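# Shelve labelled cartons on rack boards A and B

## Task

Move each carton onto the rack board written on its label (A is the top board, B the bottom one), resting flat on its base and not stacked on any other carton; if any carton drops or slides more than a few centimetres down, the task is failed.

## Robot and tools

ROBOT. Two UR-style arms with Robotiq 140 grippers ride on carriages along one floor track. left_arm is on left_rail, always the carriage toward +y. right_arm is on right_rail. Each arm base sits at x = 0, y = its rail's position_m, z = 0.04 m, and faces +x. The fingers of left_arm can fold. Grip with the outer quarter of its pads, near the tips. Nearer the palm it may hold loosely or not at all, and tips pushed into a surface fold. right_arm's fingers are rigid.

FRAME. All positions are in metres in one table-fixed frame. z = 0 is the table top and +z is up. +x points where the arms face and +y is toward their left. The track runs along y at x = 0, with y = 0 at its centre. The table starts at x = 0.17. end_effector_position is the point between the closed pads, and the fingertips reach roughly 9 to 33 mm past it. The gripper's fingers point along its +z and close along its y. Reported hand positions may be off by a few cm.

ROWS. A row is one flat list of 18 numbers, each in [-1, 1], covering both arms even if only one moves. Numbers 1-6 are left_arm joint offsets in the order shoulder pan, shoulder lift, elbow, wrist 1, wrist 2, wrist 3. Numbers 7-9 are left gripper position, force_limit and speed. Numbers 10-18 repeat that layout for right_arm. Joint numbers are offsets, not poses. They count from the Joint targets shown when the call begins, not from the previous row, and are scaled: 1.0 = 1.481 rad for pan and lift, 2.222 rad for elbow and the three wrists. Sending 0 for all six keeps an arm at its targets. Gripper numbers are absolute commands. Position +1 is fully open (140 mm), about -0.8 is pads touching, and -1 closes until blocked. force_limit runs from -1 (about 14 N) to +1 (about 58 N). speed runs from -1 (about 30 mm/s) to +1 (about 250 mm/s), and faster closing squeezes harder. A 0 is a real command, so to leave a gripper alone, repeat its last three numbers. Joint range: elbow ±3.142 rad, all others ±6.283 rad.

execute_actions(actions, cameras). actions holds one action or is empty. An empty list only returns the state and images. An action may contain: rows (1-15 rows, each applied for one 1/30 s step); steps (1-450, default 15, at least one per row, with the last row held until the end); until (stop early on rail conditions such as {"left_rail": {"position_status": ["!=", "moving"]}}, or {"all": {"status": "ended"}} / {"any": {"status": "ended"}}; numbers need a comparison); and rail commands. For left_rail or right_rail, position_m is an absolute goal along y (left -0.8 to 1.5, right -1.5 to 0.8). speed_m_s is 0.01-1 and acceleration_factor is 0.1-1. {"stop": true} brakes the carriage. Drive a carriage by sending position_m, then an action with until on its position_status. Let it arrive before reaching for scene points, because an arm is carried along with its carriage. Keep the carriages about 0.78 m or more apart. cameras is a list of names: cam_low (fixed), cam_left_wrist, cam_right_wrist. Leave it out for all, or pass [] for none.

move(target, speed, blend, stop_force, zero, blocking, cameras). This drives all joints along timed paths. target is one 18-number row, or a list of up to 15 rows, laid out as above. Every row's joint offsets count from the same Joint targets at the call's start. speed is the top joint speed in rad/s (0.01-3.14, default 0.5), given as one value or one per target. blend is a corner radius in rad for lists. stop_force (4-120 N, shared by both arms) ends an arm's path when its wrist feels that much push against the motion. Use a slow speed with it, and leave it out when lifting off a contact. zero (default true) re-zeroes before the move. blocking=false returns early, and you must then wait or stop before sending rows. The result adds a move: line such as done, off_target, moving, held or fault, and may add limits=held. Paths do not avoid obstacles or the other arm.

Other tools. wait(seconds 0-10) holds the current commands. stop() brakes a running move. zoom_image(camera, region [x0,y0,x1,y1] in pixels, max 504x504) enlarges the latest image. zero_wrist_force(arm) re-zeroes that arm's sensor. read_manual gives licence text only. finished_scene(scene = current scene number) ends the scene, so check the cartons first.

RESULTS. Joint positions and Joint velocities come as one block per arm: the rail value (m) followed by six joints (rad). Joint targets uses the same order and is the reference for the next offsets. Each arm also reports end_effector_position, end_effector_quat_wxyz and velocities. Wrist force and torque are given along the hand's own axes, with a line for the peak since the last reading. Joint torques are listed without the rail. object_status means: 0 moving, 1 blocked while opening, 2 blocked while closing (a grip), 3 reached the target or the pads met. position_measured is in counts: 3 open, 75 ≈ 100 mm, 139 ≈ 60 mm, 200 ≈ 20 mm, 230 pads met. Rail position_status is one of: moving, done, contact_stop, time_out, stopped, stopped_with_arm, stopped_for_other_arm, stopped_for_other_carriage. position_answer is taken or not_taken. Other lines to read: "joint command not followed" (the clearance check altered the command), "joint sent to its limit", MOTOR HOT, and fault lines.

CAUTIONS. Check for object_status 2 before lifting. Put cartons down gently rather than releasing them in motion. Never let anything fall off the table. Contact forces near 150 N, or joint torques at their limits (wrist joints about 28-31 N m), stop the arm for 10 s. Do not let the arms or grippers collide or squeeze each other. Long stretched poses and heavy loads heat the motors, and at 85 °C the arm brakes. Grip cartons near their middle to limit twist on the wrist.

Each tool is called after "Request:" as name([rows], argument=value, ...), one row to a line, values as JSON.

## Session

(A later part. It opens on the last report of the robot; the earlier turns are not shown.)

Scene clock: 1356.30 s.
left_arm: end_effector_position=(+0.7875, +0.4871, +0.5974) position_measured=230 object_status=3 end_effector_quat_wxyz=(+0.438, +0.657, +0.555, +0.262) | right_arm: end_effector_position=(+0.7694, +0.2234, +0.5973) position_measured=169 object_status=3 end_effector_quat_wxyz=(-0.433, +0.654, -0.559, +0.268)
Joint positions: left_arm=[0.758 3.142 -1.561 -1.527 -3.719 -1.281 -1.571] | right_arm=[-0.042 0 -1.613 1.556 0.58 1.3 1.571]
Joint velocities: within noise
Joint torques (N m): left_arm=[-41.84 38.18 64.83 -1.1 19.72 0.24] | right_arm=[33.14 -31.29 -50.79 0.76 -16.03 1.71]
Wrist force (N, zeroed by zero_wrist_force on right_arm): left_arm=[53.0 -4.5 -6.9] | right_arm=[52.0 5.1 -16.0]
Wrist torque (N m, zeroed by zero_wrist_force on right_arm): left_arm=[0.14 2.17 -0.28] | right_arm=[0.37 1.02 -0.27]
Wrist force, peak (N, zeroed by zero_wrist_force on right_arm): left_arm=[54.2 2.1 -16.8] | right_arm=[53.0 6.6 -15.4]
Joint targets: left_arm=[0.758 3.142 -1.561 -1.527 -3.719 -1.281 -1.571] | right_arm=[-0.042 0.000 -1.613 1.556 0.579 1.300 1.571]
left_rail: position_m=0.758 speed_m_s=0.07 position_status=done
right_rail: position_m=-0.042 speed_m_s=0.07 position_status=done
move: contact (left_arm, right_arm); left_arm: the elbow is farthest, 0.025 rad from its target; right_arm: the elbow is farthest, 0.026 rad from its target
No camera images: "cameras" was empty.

Request:
move(target=[0, 0.0002, -0.0021, 0.002, 0, 0, -1, -1, -1, 0, -0.0002, 0.0021, -0.002, 0, 0, -0.32, 1, -0.5], speed=0.02, cameras=["cam_left_wrist", "cam_right_wrist"])

Scene clock: 1362.43 s.
left_arm: end_effector_position=(+0.7874, +0.4871, +0.5948) position_measured=230 object_status=3 end_effector_quat_wxyz=(+0.438, +0.657, +0.555, +0.262) | right_arm: end_effector_position=(+0.7694, +0.2234, +0.5948) position_measured=169 object_status=3 end_effector_quat_wxyz=(-0.433, +0.654, -0.559, +0.268)
Joint positions: left_arm=[0.758 3.142 -1.561 -1.531 -3.715 -1.281 -1.571] | right_arm=[-0.042 0 -1.613 1.561 0.575 1.3 1.571]
Joint velocities: within noise
Joint torques (N m): left_arm=[-40.71 75.49 42.19 1.53 19.57 0.03] | right_arm=[33.36 -46.99 -30.93 -2.07 -16.15 1.91]
Wrist force (N, zeroed by zero_wrist_force on right_arm): left_arm=[52.0 -2.1 -7.9] | right_arm=[51.3 -0.9 -17.7]
Wrist torque (N m, zeroed by zero_wrist_force on right_arm): left_arm=[0.08 2.10 -0.31] | right_arm=[0.63 0.93 -0.16]
Wrist force, peak (N, zeroed by zero_wrist_force on right_arm): left_arm=[51.7 6.0 -20.5] | right_arm=[51.0 -6.9 -28.7]
Joint targets: left_arm=[0.758 3.142 -1.561 -1.531 -3.715 -1.281 -1.571] | right_arm=[-0.042 0.000 -1.613 1.561 0.575 1.300 1.571]
left_rail: position_m=0.758 speed_m_s=0.07 position_status=done
right_rail: position_m=-0.042 speed_m_s=0.07 position_status=done
move: done
camera_calibration:
cam_left_wrist: T_world_to_cam=[[0.484318, 0.00334071, 0.874886, -0.894408], [-0.51728, -0.805389, 0.28943, 0.623625], [0.705591, -0.592737, -0.388336, 0.146812], [0, 0, 0, 1]] pos_world=[0.652177, 0.59227, 0.659022]
cam_right_wrist: T_world_to_cam=[[-0.515415, 0.0183128, -0.856745, 0.909068], [-0.466047, 0.833001, 0.298177, -0.00310565], [0.71913, 0.552968, -0.420807, -0.250522], [0, 0, 0, 1]] pos_world=[0.647258, 0.12447, 0.674344]
Images, in order (width x height): cam_left_wrist 672x504, cam_right_wrist 672x504.

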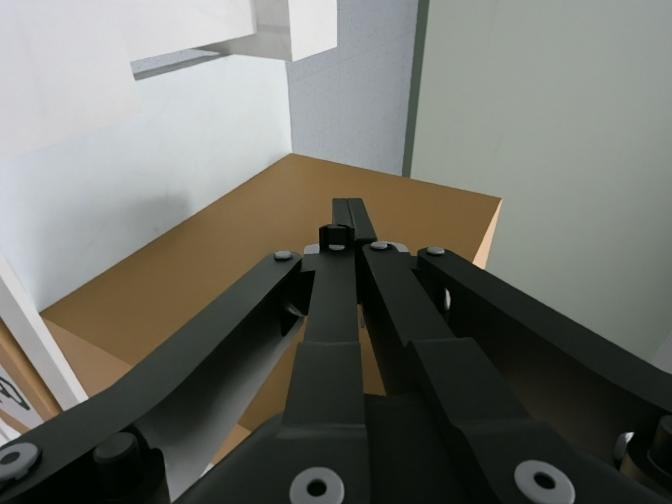

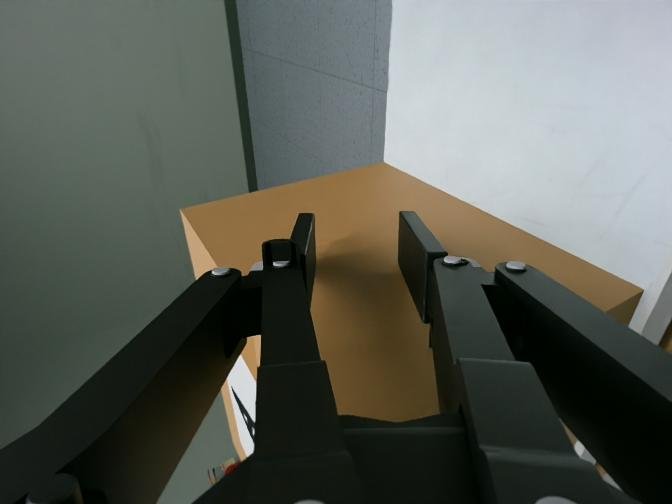

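Request:
move([
  [0, 0, 0, 0, -0.028, 0, -1, -1, -1, 0, 0, 0, 0, 0.028, 0, -0.32, 1, -0.5],
  [0, -0.008122, 0.060885, -0.055375, -0.028, 0, -1, -1, -1, 0, 0.008453, -0.06024, 0.054875, 0.028, 0, -0.32, 1, -0.5],
  [0, 0.170596, -0.041406, -0.072202, -0.028, 0, -1, -1, -1, 0, -0.148714, 0.027905, 0.071485, 0.028, 0, -0.32, 1, -0.5],
  [0, 0.31911, -0.100563, -0.112032, -0.05, 0, -1, -1, -1, 0, -0.297228, 0.087062, 0.111315, 0.045, 0, -0.32, 1, -0.5],
  [0, 0.401202, -0.33255, 0.065239, -0.067597, 0, -1, -1, -1, 0, -0.37932, 0.319049, -0.065956, 0.059046, 0, -0.32, 1, -0.5],
], speed=[0.08, 0.12, 0.3, 0.5, 0.5], blend=[0.0, 0.03, 0.05, 0.05, 0.0], cameras=["cam_low", "cam_left_wrist", "cam_right_wrist"])

Scene clock: 1386.10 s.
left_arm: end_effector_position=(+0.4531, +0.5369, +0.3985) position_measured=230 object_status=3 end_effector_quat_wxyz=(+0.396, +0.635, +0.586, +0.310) | right_arm: end_effector_position=(+0.4532, +0.1798, +0.3984) position_measured=169 object_status=3 end_effector_quat_wxyz=(-0.395, +0.635, -0.586, +0.310)
Joint positions: left_arm=[0.758 3.142 -0.966 -2.27 -3.57 -1.431 -1.571] | right_arm=[-0.042 0 -2.175 2.27 0.429 1.431 1.571]
Joint velocities: within noise
Joint torques (N m): left_arm=[11.16 15.56 38.27 3.25 -2.35 0.07] | right_arm=[1.7 -6.75 -33.26 -3.77 3.52 1.43]
Wrist force (N, zeroed by zero_wrist_force on right_arm): left_arm=[-0.2 -0.3 0.2] | right_arm=[3.8 -4.5 -0.8]
Wrist torque (N m, zeroed by zero_wrist_force on right_arm): left_arm=[0.04 0.14 -0.28] | right_arm=[-0.99 -0.85 -0.01]
Wrist force, peak (N, zeroed by zero_wrist_force on right_arm): left_arm=[52.7 -1.7 -6.4] | right_arm=[51.4 -1.1 -18.4]
Joint targets: left_arm=[0.758 3.142 -0.966 -2.270 -3.570 -1.431 -1.571] | right_arm=[-0.042 0.000 -2.175 2.270 0.428 1.431 1.571]
left_rail: position_m=0.758 speed_m_s=0.07 position_status=done
right_rail: position_m=-0.042 speed_m_s=0.07 position_status=done
move: done
camera_calibration:
cam_left_wrist: T_world_to_cam=[[0.483615, 0.000604334, 0.875281, -0.55923], [-0.407271, -0.884996, 0.225639, 0.565976], [0.774756, -0.465598, -0.427751, 0.252193], [0, 0, 0, 1]] pos_world=[0.30557, 0.618645, 0.469653]
cam_right_wrist: T_world_to_cam=[[-0.513527, 0.0205207, -0.857828, 0.577779], [-0.367441, 0.898159, 0.241449, -0.0893951], [0.775421, 0.439191, -0.453689, -0.0735461], [0, 0, 0, 1]] pos_world=[0.320887, 0.100735, 0.483852]

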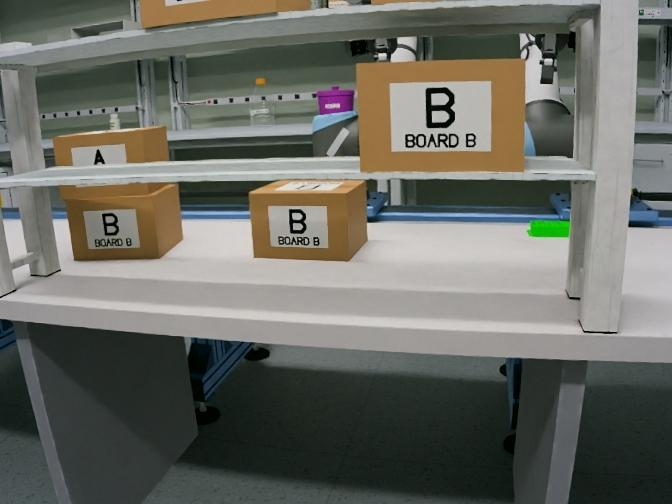

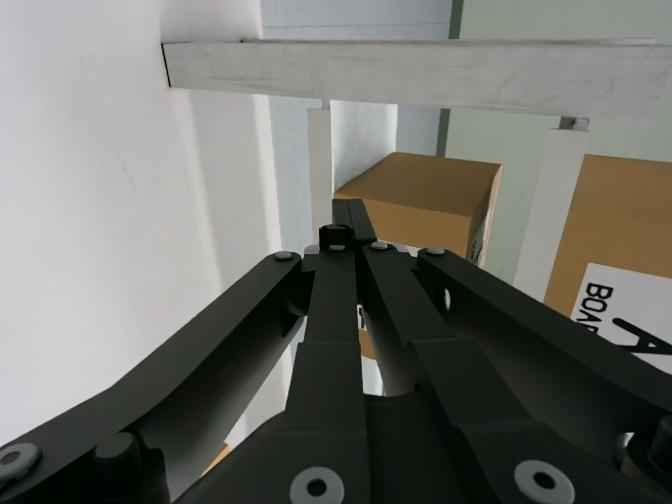

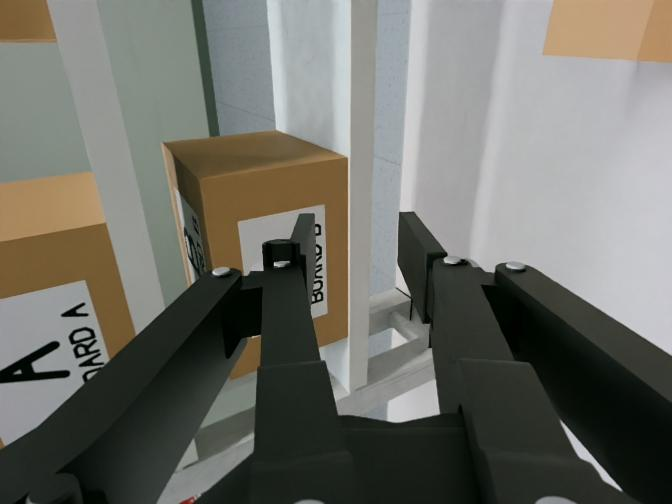

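Request:
move(target=[0, -0.006571, 0.120228, -0.115849, 0, 0, -1, -1, -1, 0, 0.006571, -0.120228, 0.115849, 0, 0, -0.32, 1, -0.5], speed=0.4, cameras=[])

Request:
execute_actions([
  {"left_rail": {"position_m": -0.103, "speed_m_s": 0.3, "acceleration_factor": 0.3}, "right_rail": {"position_m": -0.903, "speed_m_s": 0.3, "acceleration_factor": 0.3}, "steps": 300, "until": {"all": {"status": "ended"}}},
], cameras=["cam_left_wrist", "cam_right_wrist"])

Scene clock: 1400.43 s.
left_arm: end_effector_position=(+0.4531, +0.5369, +0.5483) position_measured=230 object_status=3 end_effector_quat_wxyz=(+0.395, +0.635, +0.586, +0.310) | right_arm: end_effector_position=(+0.4532, +0.1798, +0.5482) position_measured=169 object_status=3 end_effector_quat_wxyz=(-0.395, +0.635, -0.586, +0.310)
Joint positions: left_arm=[0.758 3.142 -0.976 -2.003 -3.827 -1.431 -1.571] | right_arm=[-0.042 0 -2.165 2.003 0.686 1.431 1.571]
Joint velocities: within noise
Joint torques (N m): left_arm=[8.88 -24.78 60.62 -2.07 -1.91 0.57] | right_arm=[9.14 18.31 -49.35 2.78 2.81 1.66]
Wrist force (N, zeroed by zero_wrist_force on right_arm): left_arm=[-0.3 -0.3 0.0] | right_arm=[4.1 -5.0 -1.2]
Wrist torque (N m, zeroed by zero_wrist_force on right_arm): left_arm=[0.05 0.13 -0.29] | right_arm=[-1.08 -0.89 -0.01]
Wrist force, peak (N, zeroed by zero_wrist_force on right_arm): left_arm=[-0.2 -3.2 0.5] | right_arm=[4.1 -6.8 -2.6]
Joint targets: left_arm=[0.758 3.142 -0.976 -2.003 -3.827 -1.431 -1.571] | right_arm=[-0.042 0.000 -2.165 2.003 0.686 1.431 1.571]
left_rail: position_m=0.758 speed_m_s=0.07 position_status=done
right_rail: position_m=-0.042 speed_m_s=0.07 position_status=done
move: done
No camera images: "cameras" was empty.

Scene clock: 1405.03 s.
left_arm: end_effector_position=(+0.4530, -0.3243, +0.5484) position_measured=230 object_status=3 end_effector_quat_wxyz=(+0.395, +0.635, +0.586, +0.310) | right_arm: end_effector_position=(+0.4532, -0.6815, +0.5483) position_measured=169 object_status=3 end_effector_quat_wxyz=(-0.395, +0.635, -0.586, +0.310)
Joint positions: left_arm=[-0.103 3.142 -0.976 -2.003 -3.827 -1.431 -1.571] | right_arm=[-0.903 0 -2.165 2.003 0.686 1.431 1.571]
Joint velocities: within noise
Joint torques (N m): left_arm=[11.15 -20.95 52.5 0.49 -0.86 0.12] | right_arm=[4.11 13.83 -42.11 0.34 2.29 1.7]
Wrist force (N, zeroed by zero_wrist_force on right_arm): left_arm=[-0.1 -0.2 0.2] | right_arm=[4.5 -4.6 -0.9]
Wrist torque (N m, zeroed by zero_wrist_force on right_arm): left_arm=[0.08 0.09 -0.29] | right_arm=[-1.00 -0.98 -0.01]
Wrist force, peak (N, zeroed by zero_wrist_force on right_arm): left_arm=[-0.8 -0.4 0.7] | right_arm=[4.9 -5.1 -1.2]
Joint targets: left_arm=[-0.103 3.142 -0.976 -2.003 -3.827 -1.431 -1.571] | right_arm=[-0.903 0.000 -2.165 2.003 0.686 1.431 1.571]
Tool commands: left_gripper/position=-1.0 left_gripper/force_limit=-1.0 left_gripper/speed=-1.0 right_gripper/position=-0.32 right_gripper/force_limit=+1.0 right_gripper/speed=-0.5
left_rail: position_m=-0.103 speed_m_s=0.30 position_status=done
right_rail: position_m=-0.903 speed_m_s=0.30 position_status=done
camera_calibration:
cam_left_wrist: T_world_to_cam=[[0.483615, 0.000604334, 0.875281, -0.689914], [-0.407271, -0.884996, 0.225639, -0.230094], [0.774756, -0.465598, -0.427751, -0.0847072], [0, 0, 0, 1]] pos_world=[0.30557, -0.242655, 0.619553]
cam_right_wrist: T_world_to_cam=[[-0.513527, 0.0205207, -0.857828, 0.724042], [-0.367441, 0.898159, 0.241449, 0.647996], [0.775421, 0.439191, -0.453689, 0.372737], [0, 0, 0, 1]] pos_world=[0.320887, -0.760565, 0.633752]
Images, in order (width x height): cam_left_wrist 672x504, cam_right_wrist 672x504.

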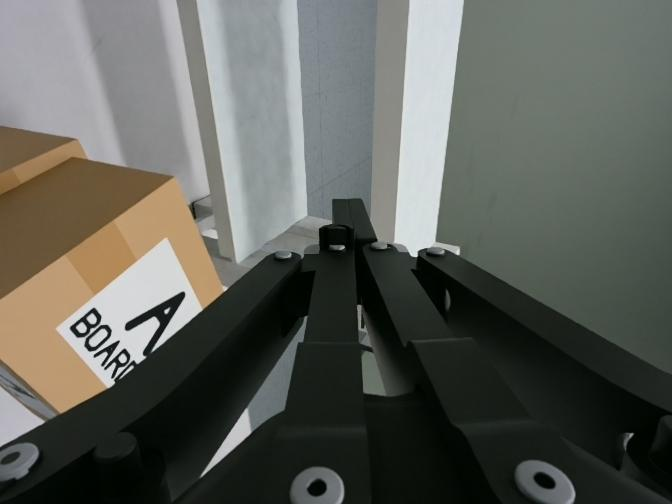

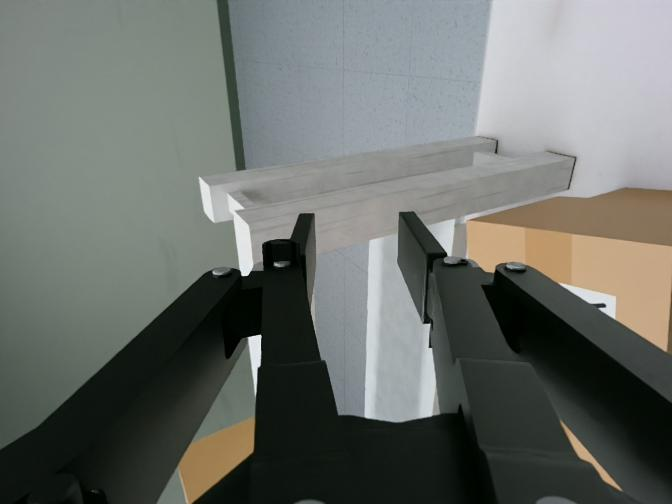

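Request:
zoom_image(camera="cam_left_wrist", region=[0, 90, 260, 430])

Request:
zoom_image(camera="cam_right_wrist", region=[430, 140, 672, 460])

Scaled by 1.482.

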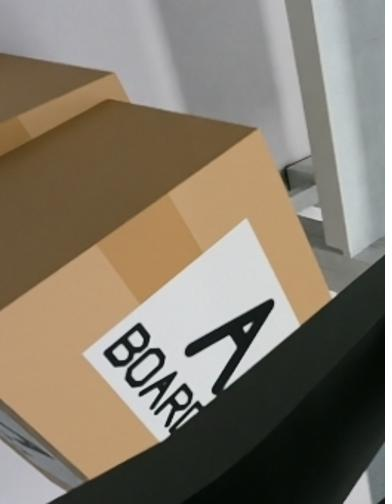

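Scaled by 1.575.

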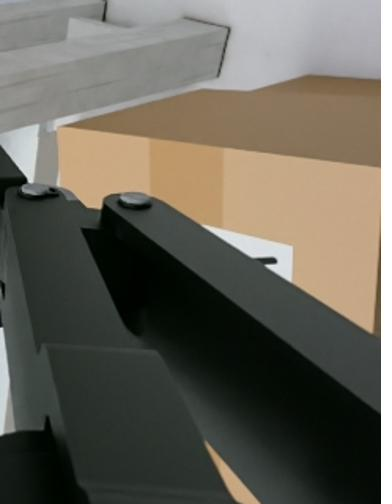

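Request:
move([
  [0, -0.077243, -0.0955, 0.146984, -0.01, 0, -1, -1, -1, 0, -0.047151, 0.130051, -0.098624, 0.01, 0, -0.32, 1, -0.5],
  [0, -0.135492, -0.182836, 0.273143, -0.01, 0, -1, -1, -1, 0, -0.006665, 0.22519, -0.220747, 0.01, 0, -0.32, 1, -0.5],
], speed=[0.5, 0.35], blend=[0.04, 0.0], cameras=["cam_left_wrist", "cam_right_wrist"])

Scene clock: 1495.43 s.
left_arm: end_effector_position=(+0.5140, -0.3169, +0.2680) position_measured=230 object_status=3 end_effector_quat_wxyz=(+0.389, +0.632, +0.591, +0.317) | right_arm: end_effector_position=(+0.4260, -0.6890, +0.2679) position_measured=169 object_status=3 end_effector_quat_wxyz=(-0.389, +0.632, -0.591, +0.317)
Joint positions: left_arm=[-0.103 3.142 -1.177 -2.409 -3.22 -1.453 -1.571] | right_arm=[-0.903 0 -2.175 2.503 0.196 1.453 1.571]
Joint velocities: within noise
Joint torques (N m): left_arm=[9.85 -12.4 34.7 3.7 -2.22 -0.04] | right_arm=[-0.76 21.61 -31.58 -3.59 3.32 1.47]
Wrist force (N, zeroed by zero_wrist_force on right_arm): left_arm=[-0.2 -0.7 0.1] | right_arm=[3.6 -5.2 -0.5]
Wrist torque (N m, zeroed by zero_wrist_force on right_arm): left_arm=[-0.02 0.13 -0.29] | right_arm=[-1.14 -0.78 -0.01]
Wrist force, peak (N, zeroed by zero_wrist_force on right_arm): left_arm=[-0.8 -2.5 -3.7] | right_arm=[3.9 -7.5 -1.7]
Joint targets: left_arm=[-0.103 3.142 -1.177 -2.409 -3.220 -1.453 -1.571] | right_arm=[-0.903 0.000 -2.175 2.503 0.195 1.453 1.571]
left_rail: position_m=-0.103 speed_m_s=0.30 position_status=done
right_rail: position_m=-0.903 speed_m_s=0.30 position_status=done
move: done
camera_calibration:
cam_left_wrist: T_world_to_cam=[[0.483675, 0.000217763, 0.875248, -0.474056], [-0.390097, -0.89513, 0.215796, -0.144831], [0.783507, -0.445806, -0.432866, -0.245208], [0, 0, 0, 1]] pos_world=[0.364913, -0.238855, 0.340028]
cam_right_wrist: T_world_to_cam=[[-0.513119, 0.0209141, -0.858062, 0.469888], [-0.350053, 0.907685, 0.231454, 0.714291], [0.783691, 0.419131, -0.45843, 0.253814], [0, 0, 0, 1]] pos_world=[0.292237, -0.76456, 0.354223]
Images, in order (width x height): cam_left_wrist 672x504, cam_right_wrist 672x504.

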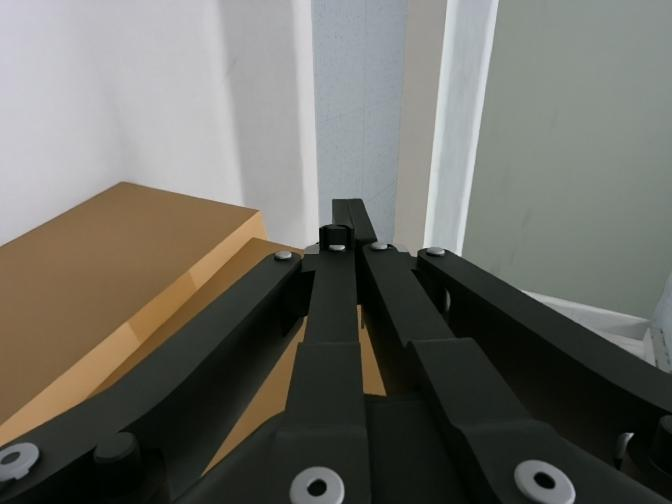

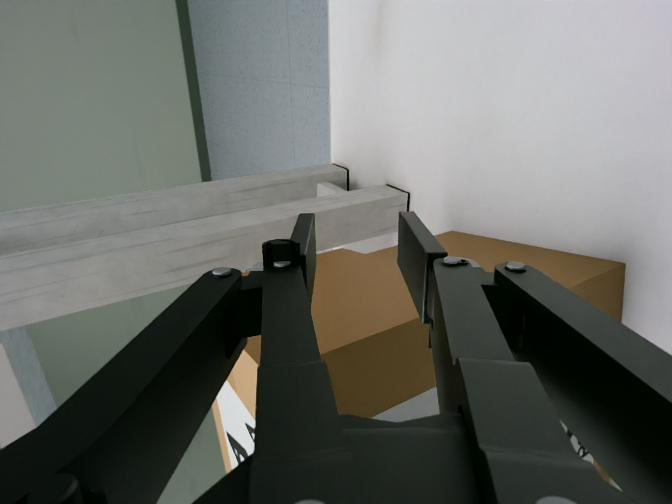

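Request:
move(target=[0, 0, 0, 0, 0.0617, 0, -1, -1, -1, 0, 0, 0, 0, -0.0617, 0, -0.32, 1, -0.5], speed=0.06, stop_force=30, cameras=["cam_low", "cam_left_wrist", "cam_right_wrist"])

Scene clock: 1506.17 s.
left_arm: end_effector_position=(+0.5068, -0.3614, +0.2721) position_measured=230 object_status=3 end_effector_quat_wxyz=(+0.427, +0.652, +0.563, +0.274) | right_arm: end_effector_position=(+0.4188, -0.6444, +0.2720) position_measured=169 object_status=3 end_effector_quat_wxyz=(-0.427, +0.652, -0.563, +0.274)
Joint positions: left_arm=[-0.103 3.142 -1.177 -2.409 -3.22 -1.32 -1.571] | right_arm=[-0.903 0 -2.175 2.503 0.195 1.32 1.571]
Joint velocities: within noise
Joint torques (N m): left_arm=[-26.91 -3.7 43.05 0.05 5.11 0.26] | right_arm=[6.45 20.11 -39.88 -0.64 -3.36 1.53]
Wrist force (N, zeroed by zero_wrist_force on right_arm): left_arm=[30.3 -1.9 4.8] | right_arm=[33.3 -3.4 -17.9]
Wrist torque (N m, zeroed by zero_wrist_force on right_arm): left_arm=[0.10 1.50 -0.41] | right_arm=[-0.76 -0.39 0.58]
Wrist force, peak (N, zeroed by zero_wrist_force on right_arm): left_arm=[34.6 -1.2 5.0] | right_arm=[37.5 -2.3 -20.1]
Joint targets: left_arm=[-0.103 3.142 -1.177 -2.409 -3.220 -1.320 -1.571] | right_arm=[-0.903 0.000 -2.175 2.503 0.195 1.320 1.571]
left_rail: position_m=-0.103 speed_m_s=0.30 position_status=done
right_rail: position_m=-0.903 speed_m_s=0.30 position_status=done
move: contact (left_arm, right_arm)
camera_calibration:
cam_left_wrist: T_world_to_cam=[[0.483818, 0.00265295, 0.875165, -0.473336], [-0.489675, -0.827992, 0.273217, -0.12922], [0.725354, -0.560734, -0.399298, -0.278927], [0, 0, 0, 1]] pos_world=[0.368053, -0.262141, 0.338178]
cam_right_wrist: T_world_to_cam=[[-0.515383, 0.0186323, -0.856757, 0.467858], [-0.45157, 0.843794, 0.289993, 0.655828], [0.72833, 0.536343, -0.426463, 0.332634], [0, 0, 0, 1]] pos_world=[0.29501, -0.740507, 0.352512]

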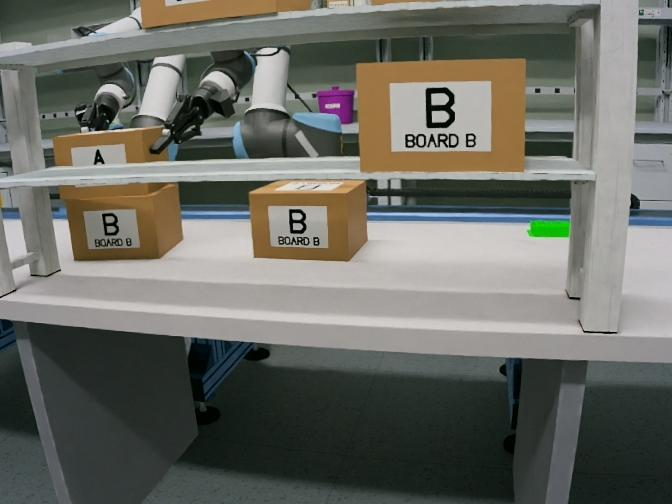

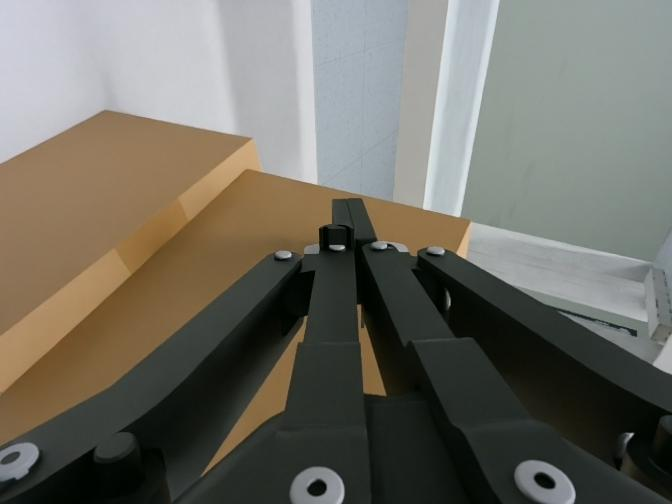

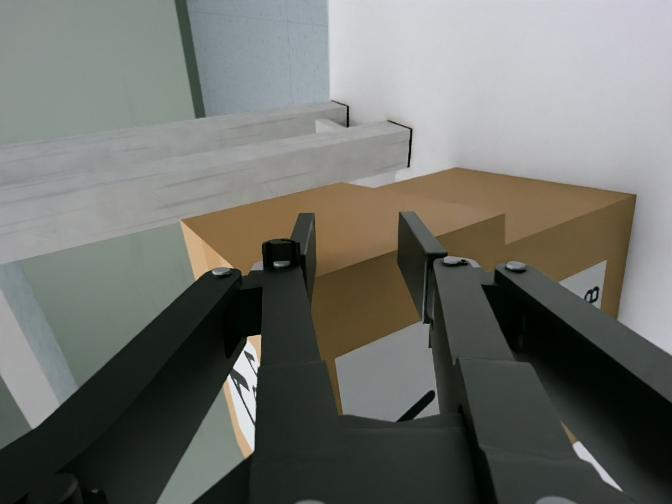

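Request:
zoom_image(camera="cam_left_wrist", region=[0, 90, 280, 430])

Request:
zoom_image(camera="cam_right_wrist", region=[300, 140, 672, 380])

Scaled by 1.482.

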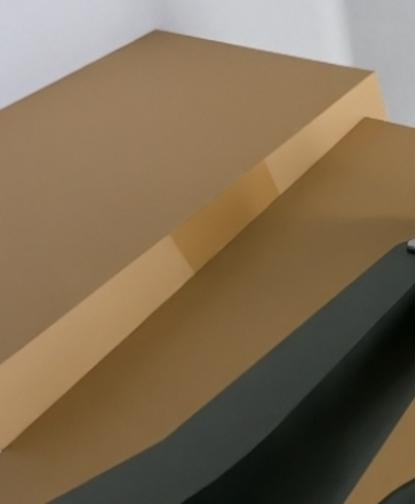

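Scaled by 1.355.

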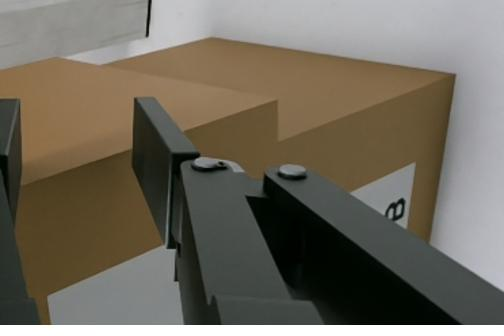

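Request:
move([
  [0, 0, 0, 0, -0.03, 0, -1, -1, -1, 0, 0, 0, 0, 0.03, 0, -0.32, 1, -0.5],
  [0, 0.084462, -0.027294, -0.029001, -0.03, 0, -1, -1, -1, 0, 0.136184, -0.040205, -0.050564, 0.03, 0, -0.32, 1, -0.5],
], speed=[0.1, 0.25], blend=[0.02, 0.0], cameras=[])

Request:
execute_actions([
  {"left_rail": {"position_m": -0.098, "speed_m_s": 0.1, "acceleration_factor": 0.3}, "right_rail": {"position_m": -0.898, "speed_m_s": 0.1, "acceleration_factor": 0.3}, "steps": 60, "until": {"all": {"status": "ended"}}},
], cameras=["cam_left_wrist", "cam_right_wrist"])

Scene clock: 1612.70 s.
left_arm: end_effector_position=(+0.4571, -0.3393, +0.2696) position_measured=230 object_status=3 end_effector_quat_wxyz=(+0.408, +0.642, +0.577, +0.296) | right_arm: end_effector_position=(+0.5070, -0.6665, +0.2695) position_measured=169 object_status=3 end_effector_quat_wxyz=(-0.408, +0.642, -0.577, +0.296)
Joint positions: left_arm=[-0.103 3.142 -1.052 -2.47 -3.285 -1.387 -1.571] | right_arm=[-0.903 0 -1.973 2.414 0.083 1.386 1.571]
Joint velocities: within noise
Joint torques (N m): left_arm=[11.04 18.25 37.28 -2.04 -1.85 0] | right_arm=[-9.53 6.3 -45.11 -3.89 3.15 1.36]
Wrist force (N, zeroed by zero_wrist_force on right_arm): left_arm=[0.0 -0.3 0.1] | right_arm=[3.6 -5.5 -0.4]
Wrist torque (N m, zeroed by zero_wrist_force on right_arm): left_arm=[0.05 0.08 -0.28] | right_arm=[-1.14 -0.80 0.01]
Wrist force, peak (N, zeroed by zero_wrist_force on right_arm): left_arm=[31.1 -1.9 4.8] | right_arm=[34.8 -3.8 -19.7]
Joint targets: left_arm=[-0.103 3.142 -1.052 -2.470 -3.285 -1.387 -1.571] | right_arm=[-0.903 0.000 -1.973 2.414 0.083 1.386 1.571]
left_rail: position_m=-0.103 speed_m_s=0.30 position_status=done
right_rail: position_m=-0.903 speed_m_s=0.30 position_status=done
move: done
No camera images: "cameras" was empty.

Scene clock: 1613.27 s.
left_arm: end_effector_position=(+0.4570, -0.3344, +0.2696) position_measured=230 object_status=3 end_effector_quat_wxyz=(+0.408, +0.642, +0.577, +0.296) | right_arm: end_effector_position=(+0.5071, -0.6616, +0.2695) position_measured=169 object_status=3 end_effector_quat_wxyz=(-0.408, +0.642, -0.577, +0.296)
Joint positions: left_arm=[-0.098 3.142 -1.052 -2.47 -3.285 -1.387 -1.571] | right_arm=[-0.898 0 -1.973 2.414 0.083 1.386 1.571]
Joint velocities: within noise
Joint torques (N m): left_arm=[10.24 19.61 37.19 -1.75 -2.08 0.51] | right_arm=[-9.1 7.02 -44.36 -3.3 2.83 1.44]
Wrist force (N, zeroed by zero_wrist_force on right_arm): left_arm=[0.2 -0.5 0.2] | right_arm=[3.3 -5.5 -0.2]
Wrist torque (N m, zeroed by zero_wrist_force on right_arm): left_arm=[0.00 0.04 -0.28] | right_arm=[-1.15 -0.74 0.01]
Wrist force, peak (N, zeroed by zero_wrist_force on right_arm): left_arm=[-1.1 -0.5 0.4] | right_arm=[4.5 -5.5 -0.8]
Joint targets: left_arm=[-0.098 3.142 -1.052 -2.470 -3.285 -1.387 -1.571] | right_arm=[-0.898 0.000 -1.973 2.414 0.083 1.386 1.571]
Tool commands: left_gripper/position=-1.0 left_gripper/force_limit=-1.0 left_gripper/speed=-1.0 right_gripper/position=-0.32 right_gripper/force_limit=+1.0 right_gripper/speed=-0.5
left_rail: position_m=-0.098 speed_m_s=0.10 position_status=done
right_rail: position_m=-0.898 speed_m_s=0.10 position_status=done
camera_calibration:
cam_left_wrist: T_world_to_cam=[[0.483686, 0.00147923, 0.87524, -0.447547], [-0.440833, -0.863483, 0.245078, -0.157117], [0.756117, -0.504376, -0.417003, -0.218978], [0, 0, 0, 1]] pos_world=[0.312783, -0.245453, 0.338903]
cam_right_wrist: T_world_to_cam=[[-0.514376, 0.0198304, -0.857336, 0.511985], [-0.401765, 0.877657, 0.261347, 0.715691], [0.75763, 0.478878, -0.443478, 0.228227], [0, 0, 0, 1]] pos_world=[0.377981, -0.747577, 0.353113]
Images, in order (width x height): cam_left_wrist 672x504, cam_right_wrist 672x504.

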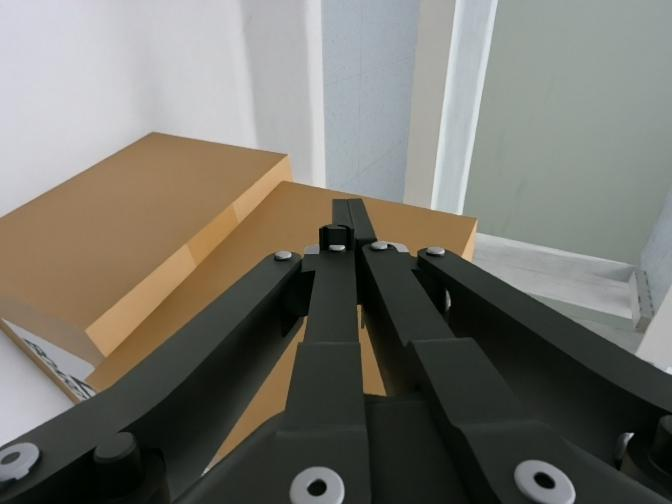

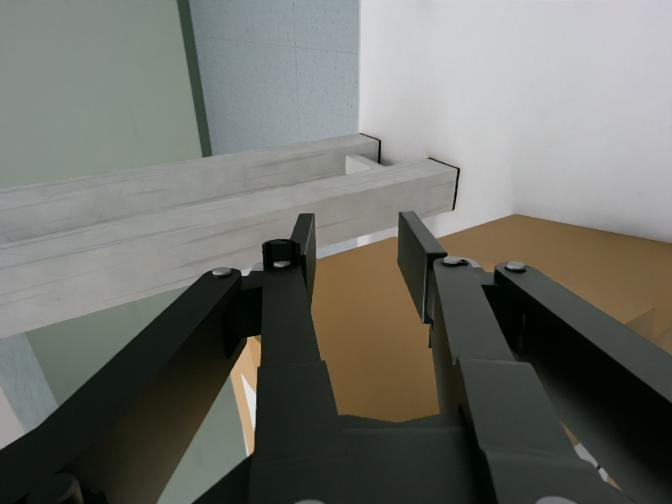

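Request:
zoom_image(camera="cam_right_wrist", region=[300, 170, 672, 380])

Request:
zoom_image(camera="cam_left_wrist", region=[0, 110, 300, 420])

Scaled by 1.355.

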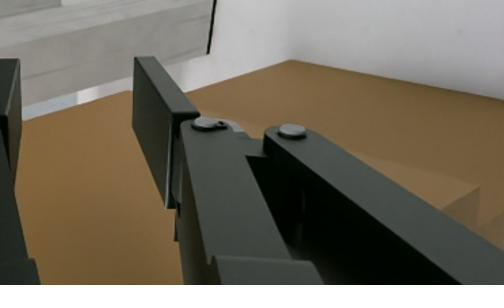

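Scaled by 1.626.

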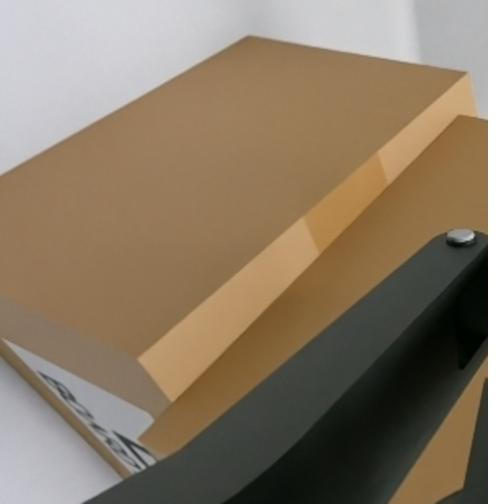

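Request:
execute_actions(actions=[], cameras=["cam_left_wrist", "cam_right_wrist"])

Scene clock: 1677.03 s.
left_arm: end_effector_position=(+0.4570, -0.3343, +0.2696) position_measured=230 object_status=3 end_effector_quat_wxyz=(+0.408, +0.642, +0.577, +0.296) | right_arm: end_effector_position=(+0.5071, -0.6615, +0.2695) position_measured=169 object_status=3 end_effector_quat_wxyz=(-0.408, +0.642, -0.577, +0.296)
Joint positions: left_arm=[-0.098 3.142 -1.052 -2.47 -3.285 -1.387 -1.571] | right_arm=[-0.898 0 -1.973 2.414 0.083 1.386 1.571]
Joint velocities: within noise
Joint torques (N m): left_arm=[9.91 21.36 43.03 0.53 -1.22 0.37] | right_arm=[4.45 6.97 -39.19 -1.15 0.93 1.36]
Wrist force (N, zeroed by zero_wrist_force on right_arm): left_arm=[0.0 -0.2 0.1] | right_arm=[3.4 -5.5 -0.4]
Wrist torque (N m, zeroed by zero_wrist_force on right_arm): left_arm=[0.07 0.09 -0.28] | right_arm=[-1.15 -0.77 0.00]
Wrist force, peak (N, zeroed by zero_wrist_force on right_arm): left_arm=[-0.3 -0.7 0.3] | right_arm=[3.8 -5.6 -0.6]
Joint targets: left_arm=[-0.098 3.142 -1.052 -2.470 -3.285 -1.387 -1.571] | right_arm=[-0.898 0.000 -1.973 2.414 0.083 1.386 1.571]
Tool commands: left_gripper/position=-1.0 left_gripper/force_limit=-1.0 left_gripper/speed=-1.0 right_gripper/position=-0.32 right_gripper/force_limit=+1.0 right_gripper/speed=-0.5
left_rail: position_m=-0.098 speed_m_s=0.10 position_status=done
right_rail: position_m=-0.898 speed_m_s=0.10 position_status=done
camera_calibration:
cam_left_wrist: T_world_to_cam=[[0.483686, 0.00147923, 0.87524, -0.447547], [-0.440833, -0.863483, 0.245078, -0.157117], [0.756117, -0.504376, -0.417003, -0.218978], [0, 0, 0, 1]] pos_world=[0.312783, -0.245453, 0.338903]
cam_right_wrist: T_world_to_cam=[[-0.514376, 0.0198304, -0.857336, 0.511985], [-0.401765, 0.877657, 0.261347, 0.715691], [0.75763, 0.478878, -0.443478, 0.228227], [0, 0, 0, 1]] pos_world=[0.377981, -0.747577, 0.353113]
Images, in order (width x height): cam_left_wrist 672x504, cam_right_wrist 672x504.

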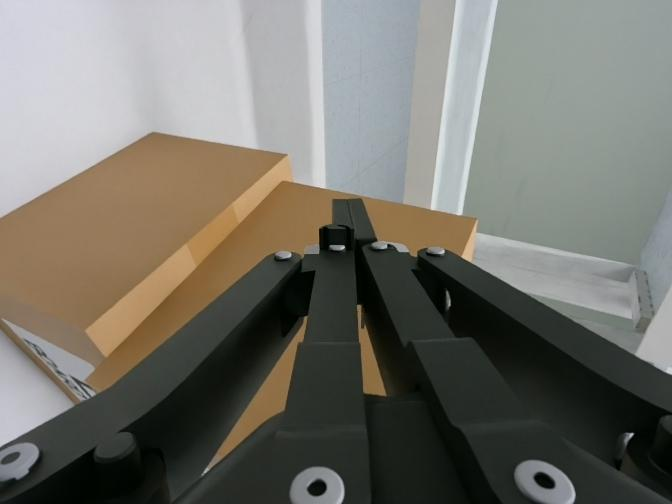

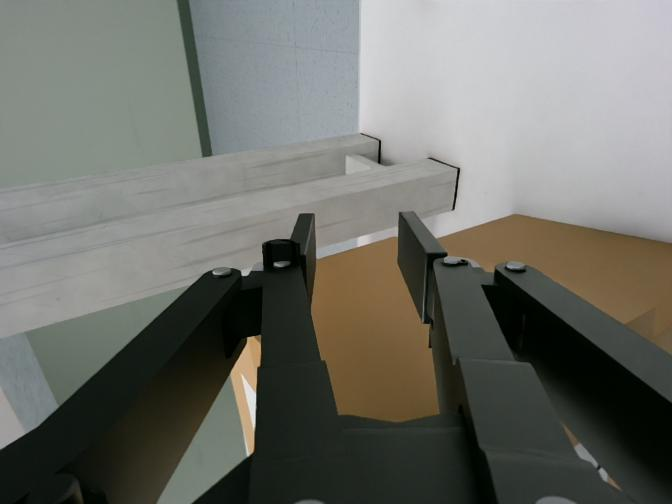

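Request:
zero_wrist_force(arm="right_arm")

Request:
move(target=[0,0,0,0,0.07,0,-1,-1,-1, 0,0,0,0,-0.07,0,-0.32,1,-0.5], speed=0.06, stop_force=6, cameras=[])

Wrist force sensor zeroed.

Scene clock: 1688.63 s.
left_arm: end_effector_position=(+0.4503, -0.3671, +0.2735) position_measured=230 object_status=3 end_effector_quat_wxyz=(+0.436, +0.656, +0.556, +0.264) | right_arm: end_effector_position=(+0.5003, -0.6289, +0.2734) position_measured=169 object_status=3 end_effector_quat_wxyz=(-0.436, +0.656, -0.557, +0.264)
Joint positions: left_arm=[-0.098 3.142 -1.052 -2.47 -3.285 -1.288 -1.571] | right_arm=[-0.898 0 -1.973 2.414 0.083 1.288 1.571]
Joint velocities: within noise
Joint torques (N m): left_arm=[-2.74 18.71 50.95 1.95 -0.55 0.44] | right_arm=[9.26 1.03 -38.32 1.63 1.59 1.27]
Wrist force (N, zeroed by zero_wrist_force on right_arm): left_arm=[6.5 -1.4 -2.4] | right_arm=[6.1 3.3 -0.5]
Wrist torque (N m, zeroed by zero_wrist_force on right_arm): left_arm=[0.06 0.38 -0.32] | right_arm=[0.03 0.08 -0.24]
Wrist force, peak (N, zeroed by zero_wrist_force on right_arm): left_arm=[14.3 -1.7 -2.5] | right_arm=[14.6 5.0 -0.6]
Joint targets: left_arm=[-0.098 3.142 -1.052 -2.470 -3.285 -1.288 -1.571] | right_arm=[-0.898 0.000 -1.973 2.414 0.083 1.288 1.571]
left_rail: position_m=-0.098 speed_m_s=0.10 position_status=done
right_rail: position_m=-0.898 speed_m_s=0.10 position_status=done
move: contact (left_arm, right_arm); left_arm: the wrist 2 is farthest, 0.056 rad from its target; right_arm: the wrist 2 is farthest, 0.057 rad from its target
No camera images: "cameras" was empty.

Request:
move(target=[0,0,0,0,0.005,0,-1,-1,-1, 0,0,0,0,-0.005,0,-0.32,1,-0.5], speed=0.03, cameras=["cam_left_wrist", "cam_right_wrist"])

Scene clock: 1746.53 s.
left_arm: end_effector_position=(+0.4494, -0.3704, +0.2740) position_measured=230 object_status=3 end_effector_quat_wxyz=(+0.439, +0.657, +0.554, +0.260) | right_arm: end_effector_position=(+0.4994, -0.6254, +0.2739) position_measured=169 object_status=3 end_effector_quat_wxyz=(-0.439, +0.657, -0.554, +0.260)
Joint positions: left_arm=[-0.098 3.142 -1.052 -2.47 -3.285 -1.277 -1.571] | right_arm=[-0.898 0 -1.973 2.414 0.083 1.277 1.571]
Joint velocities: within noise
Joint torques (N m): left_arm=[-18.63 21.32 49.84 1.67 31.09 0.34] | right_arm=[12.65 -13.06 -46.19 1.45 -28.6 1.35]
Wrist force (N, zeroed by zero_wrist_force on right_arm): left_arm=[55.7 -3.4 -14.2] | right_arm=[58.6 7.6 -10.7]
Wrist torque (N m, zeroed by zero_wrist_force on right_arm): left_arm=[0.06 2.16 -0.40] | right_arm=[-0.33 -0.44 -1.69]
Wrist force, peak (N, zeroed by zero_wrist_force on right_arm): left_arm=[55.7 -3.4 -14.2] | right_arm=[58.6 7.6 -10.7]
Joint targets: left_arm=[-0.098 3.142 -1.052 -2.470 -3.285 -1.277 -1.571] | right_arm=[-0.898 0.000 -1.973 2.414 0.083 1.277 1.571]
left_rail: position_m=-0.098 speed_m_s=0.10 position_status=done
right_rail: position_m=-0.898 speed_m_s=0.10 position_status=done
move: done
camera_calibration:
cam_left_wrist: T_world_to_cam=[[0.483906, 0.00343097, 0.875113, -0.446941], [-0.5201, -0.803096, 0.290745, -0.147268], [0.703798, -0.59584, -0.386838, -0.248206], [0, 0, 0, 1]] pos_world=[0.31437, -0.264629, 0.337926]
cam_right_wrist: T_world_to_cam=[[-0.516125, 0.0178746, -0.856326, 0.510521], [-0.482197, 0.820229, 0.307751, 0.671282], [0.707884, 0.571757, -0.414722, 0.293678], [0, 0, 0, 1]] pos_world=[0.379293, -0.727642, 0.352379]
Images, in order (width x height): cam_left_wrist 672x504, cam_right_wrist 672x504.

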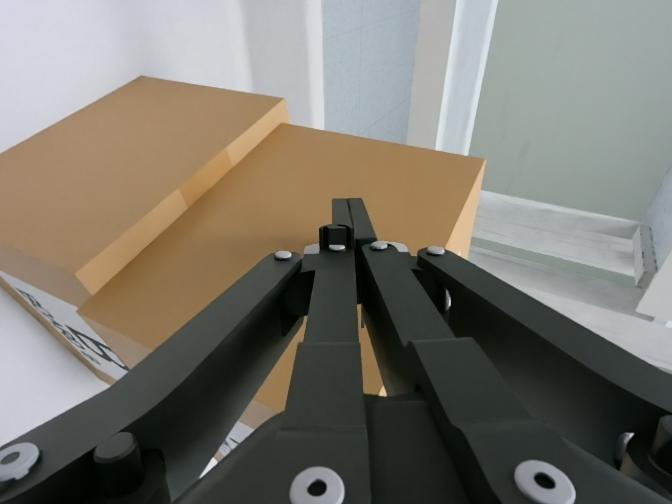

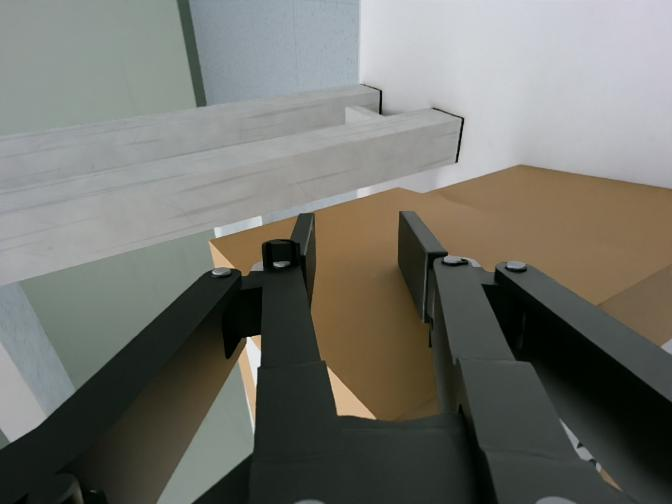

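Request:
move(target=[0,-0.0200785,0.0060785,0.007304,0,0,-1,-1,-1, 0,-0.0191665,0.006494,0.006281,0,0,-0.32,1,-0.5], speed=0.04, cameras=[])

Scene clock: 1770.33 s.
left_arm: end_effector_position=(+0.4617, -0.3707, +0.2742) position_measured=230 object_status=3 end_effector_quat_wxyz=(+0.440, +0.657, +0.554, +0.260) | right_arm: end_effector_position=(+0.4869, -0.6253, +0.2741) position_measured=169 object_status=3 end_effector_quat_wxyz=(-0.439, +0.657, -0.554, +0.260)
Joint positions: left_arm=[-0.098 3.142 -1.081 -2.457 -3.269 -1.277 -1.571] | right_arm=[-0.898 0 -2.001 2.428 0.097 1.277 1.571]
Joint velocities: within noise
Joint torques (N m): left_arm=[-21.84 -23.94 51.27 1.91 28.46 0.3] | right_arm=[39.38 -22.36 -33.54 1.67 -29.6 1.47]
Wrist force (N, zeroed by zero_wrist_force on right_arm): left_arm=[69.0 7.2 -30.6] | right_arm=[73.3 7.8 -11.6]
Wrist torque (N m, zeroed by zero_wrist_force on right_arm): left_arm=[-0.13 2.45 -0.47] | right_arm=[-0.41 1.82 -1.80]
Wrist force, peak (N, zeroed by zero_wrist_force on right_arm): left_arm=[69.2 7.4 -31.3] | right_arm=[73.4 8.4 -11.6]
Joint targets: left_arm=[-0.098 3.142 -1.081 -2.456 -3.269 -1.277 -1.571] | right_arm=[-0.898 0.000 -2.002 2.428 0.097 1.277 1.571]
left_rail: position_m=-0.098 speed_m_s=0.10 position_status=done
right_rail: position_m=-0.898 speed_m_s=0.10 position_status=done
move: done
No camera images: "cameras" was empty.

Request:
move(target=[0,-0.0200785,0.0060785,0.007304,-0.0016,0,-1,-1,-1, 0,-0.0191665,0.006494,0.006281,0.0016,0,-0.32,1,-0.5], speed=0.04, cameras=["cam_left_wrist", "cam_right_wrist", "cam_low"])

Scene clock: 1798.47 s.
left_arm: end_effector_position=(+0.4746, -0.3696, +0.2739) position_measured=230 object_status=3 end_effector_quat_wxyz=(+0.439, +0.657, +0.555, +0.261) | right_arm: end_effector_position=(+0.4748, -0.6264, +0.2738) position_measured=169 object_status=3 end_effector_quat_wxyz=(-0.438, +0.657, -0.555, +0.261)
Joint positions: left_arm=[-0.098 3.142 -1.111 -2.443 -3.252 -1.28 -1.571] | right_arm=[-0.898 0 -2.03 2.443 0.111 1.28 1.571]
Joint velocities: within noise
Joint torques (N m): left_arm=[-43.26 -22.27 48.99 1.74 11.99 0.39] | right_arm=[40.13 -17.2 -30.83 1.57 -10.18 1.41]
Wrist force (N, zeroed by zero_wrist_force on right_arm): left_arm=[57.7 7.5 -28.2] | right_arm=[58.7 2.7 -14.3]
Wrist torque (N m, zeroed by zero_wrist_force on right_arm): left_arm=[-0.22 2.01 -0.40] | right_arm=[-0.01 1.42 0.34]
Wrist force, peak (N, zeroed by zero_wrist_force on right_arm): left_arm=[69.4 7.1 -31.3] | right_arm=[74.1 8.3 -12.0]
Joint targets: left_arm=[-0.098 3.142 -1.111 -2.443 -3.252 -1.280 -1.571] | right_arm=[-0.898 0.000 -2.030 2.443 0.111 1.280 1.571]
left_rail: position_m=-0.098 speed_m_s=0.10 position_status=done
right_rail: position_m=-0.898 speed_m_s=0.10 position_status=done
move: done
camera_calibration:
cam_left_wrist: T_world_to_cam=[[0.483888, 0.00339671, 0.875123, -0.459085], [-0.517934, -0.80494, 0.289509, -0.134827], [0.705405, -0.593346, -0.387742, -0.265041], [0, 0, 0, 1]] pos_world=[0.339276, -0.26423, 0.338022]
cam_right_wrist: T_world_to_cam=[[-0.516024, 0.0179436, -0.856386, 0.497664], [-0.480004, 0.821999, 0.306454, 0.660704], [0.709447, 0.569206, -0.415558, 0.3096], [0, 0, 0, 1]] pos_world=[0.354302, -0.728254, 0.352374]

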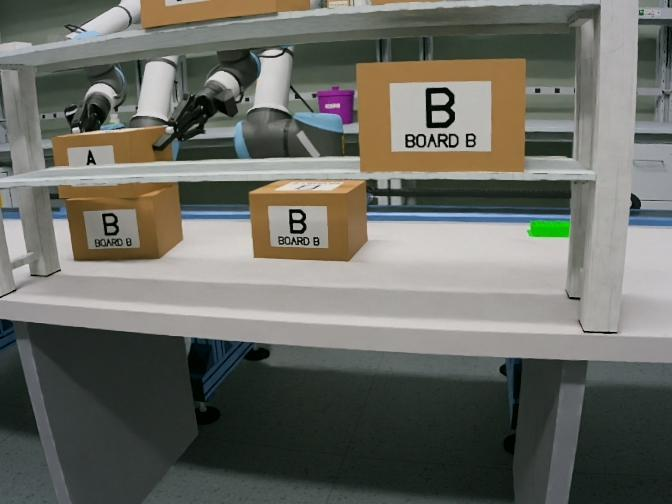

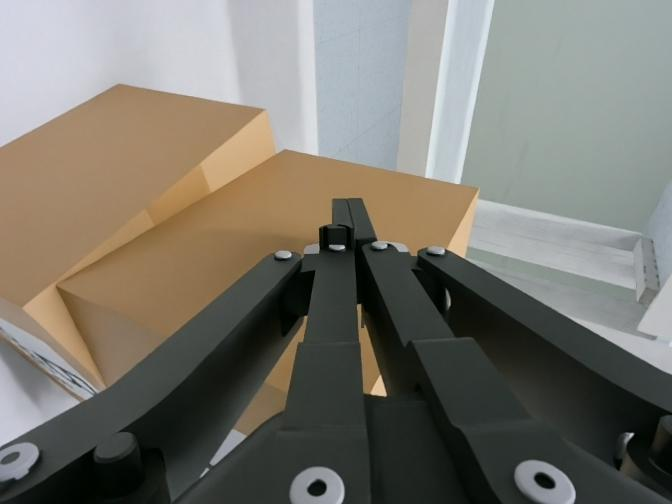

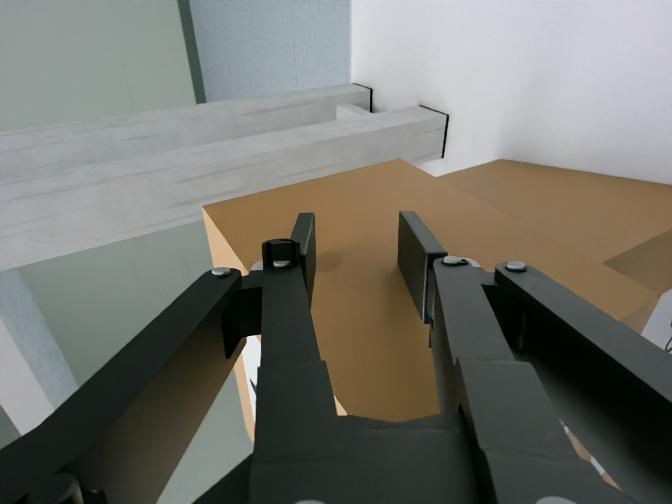

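Request:
move(target=[0,0.006625,0.006437,-0.010853,0,0,-1,-1,-1, 0,-0.006625,-0.006437,0.010853,0,0,-0.32,1,-0.5], speed=0.04, cameras=["cam_low"])

Scene clock: 1840.90 s.
left_arm: end_effector_position=(+0.4747, -0.3695, +0.2838) position_measured=230 object_status=3 end_effector_quat_wxyz=(+0.439, +0.657, +0.555, +0.261) | right_arm: end_effector_position=(+0.4747, -0.6264, +0.2837) position_measured=169 object_status=3 end_effector_quat_wxyz=(-0.438, +0.657, -0.555, +0.261)
Joint positions: left_arm=[-0.098 3.142 -1.101 -2.429 -3.276 -1.28 -1.571] | right_arm=[-0.898 0 -2.04 2.429 0.135 1.28 1.571]
Joint velocities: within noise
Joint torques (N m): left_arm=[-28.25 26.06 60.46 -1.41 12.66 -0.18] | right_arm=[17.41 -20.22 -53.69 0.77 -10.44 1.24]
Wrist force (N, zeroed by zero_wrist_force on right_arm): left_arm=[57.6 -5.6 -12.2] | right_arm=[58.8 8.8 -11.6]
Wrist torque (N m, zeroed by zero_wrist_force on right_arm): left_arm=[0.13 2.28 -0.25] | right_arm=[-0.56 1.44 -0.40]
Wrist force, peak (N, zeroed by zero_wrist_force on right_arm): left_arm=[57.4 7.4 -28.0] | right_arm=[59.3 9.6 -11.7]
Joint targets: left_arm=[-0.098 3.142 -1.101 -2.429 -3.276 -1.280 -1.571] | right_arm=[-0.898 0.000 -2.040 2.428 0.135 1.280 1.571]
left_rail: position_m=-0.098 speed_m_s=0.10 position_status=done
right_rail: position_m=-0.898 speed_m_s=0.10 position_status=done
move: done
Images, in order (width x height): cam_low 672x504.

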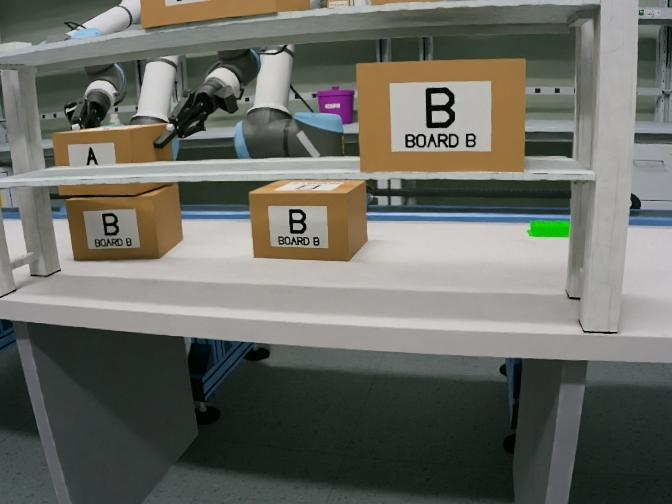

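Request:
zoom_image(camera="cam_low", region=[30, 90, 230, 270])

Scaled by 2.520.

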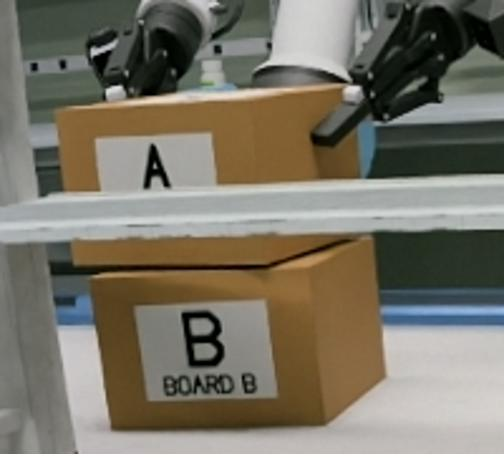

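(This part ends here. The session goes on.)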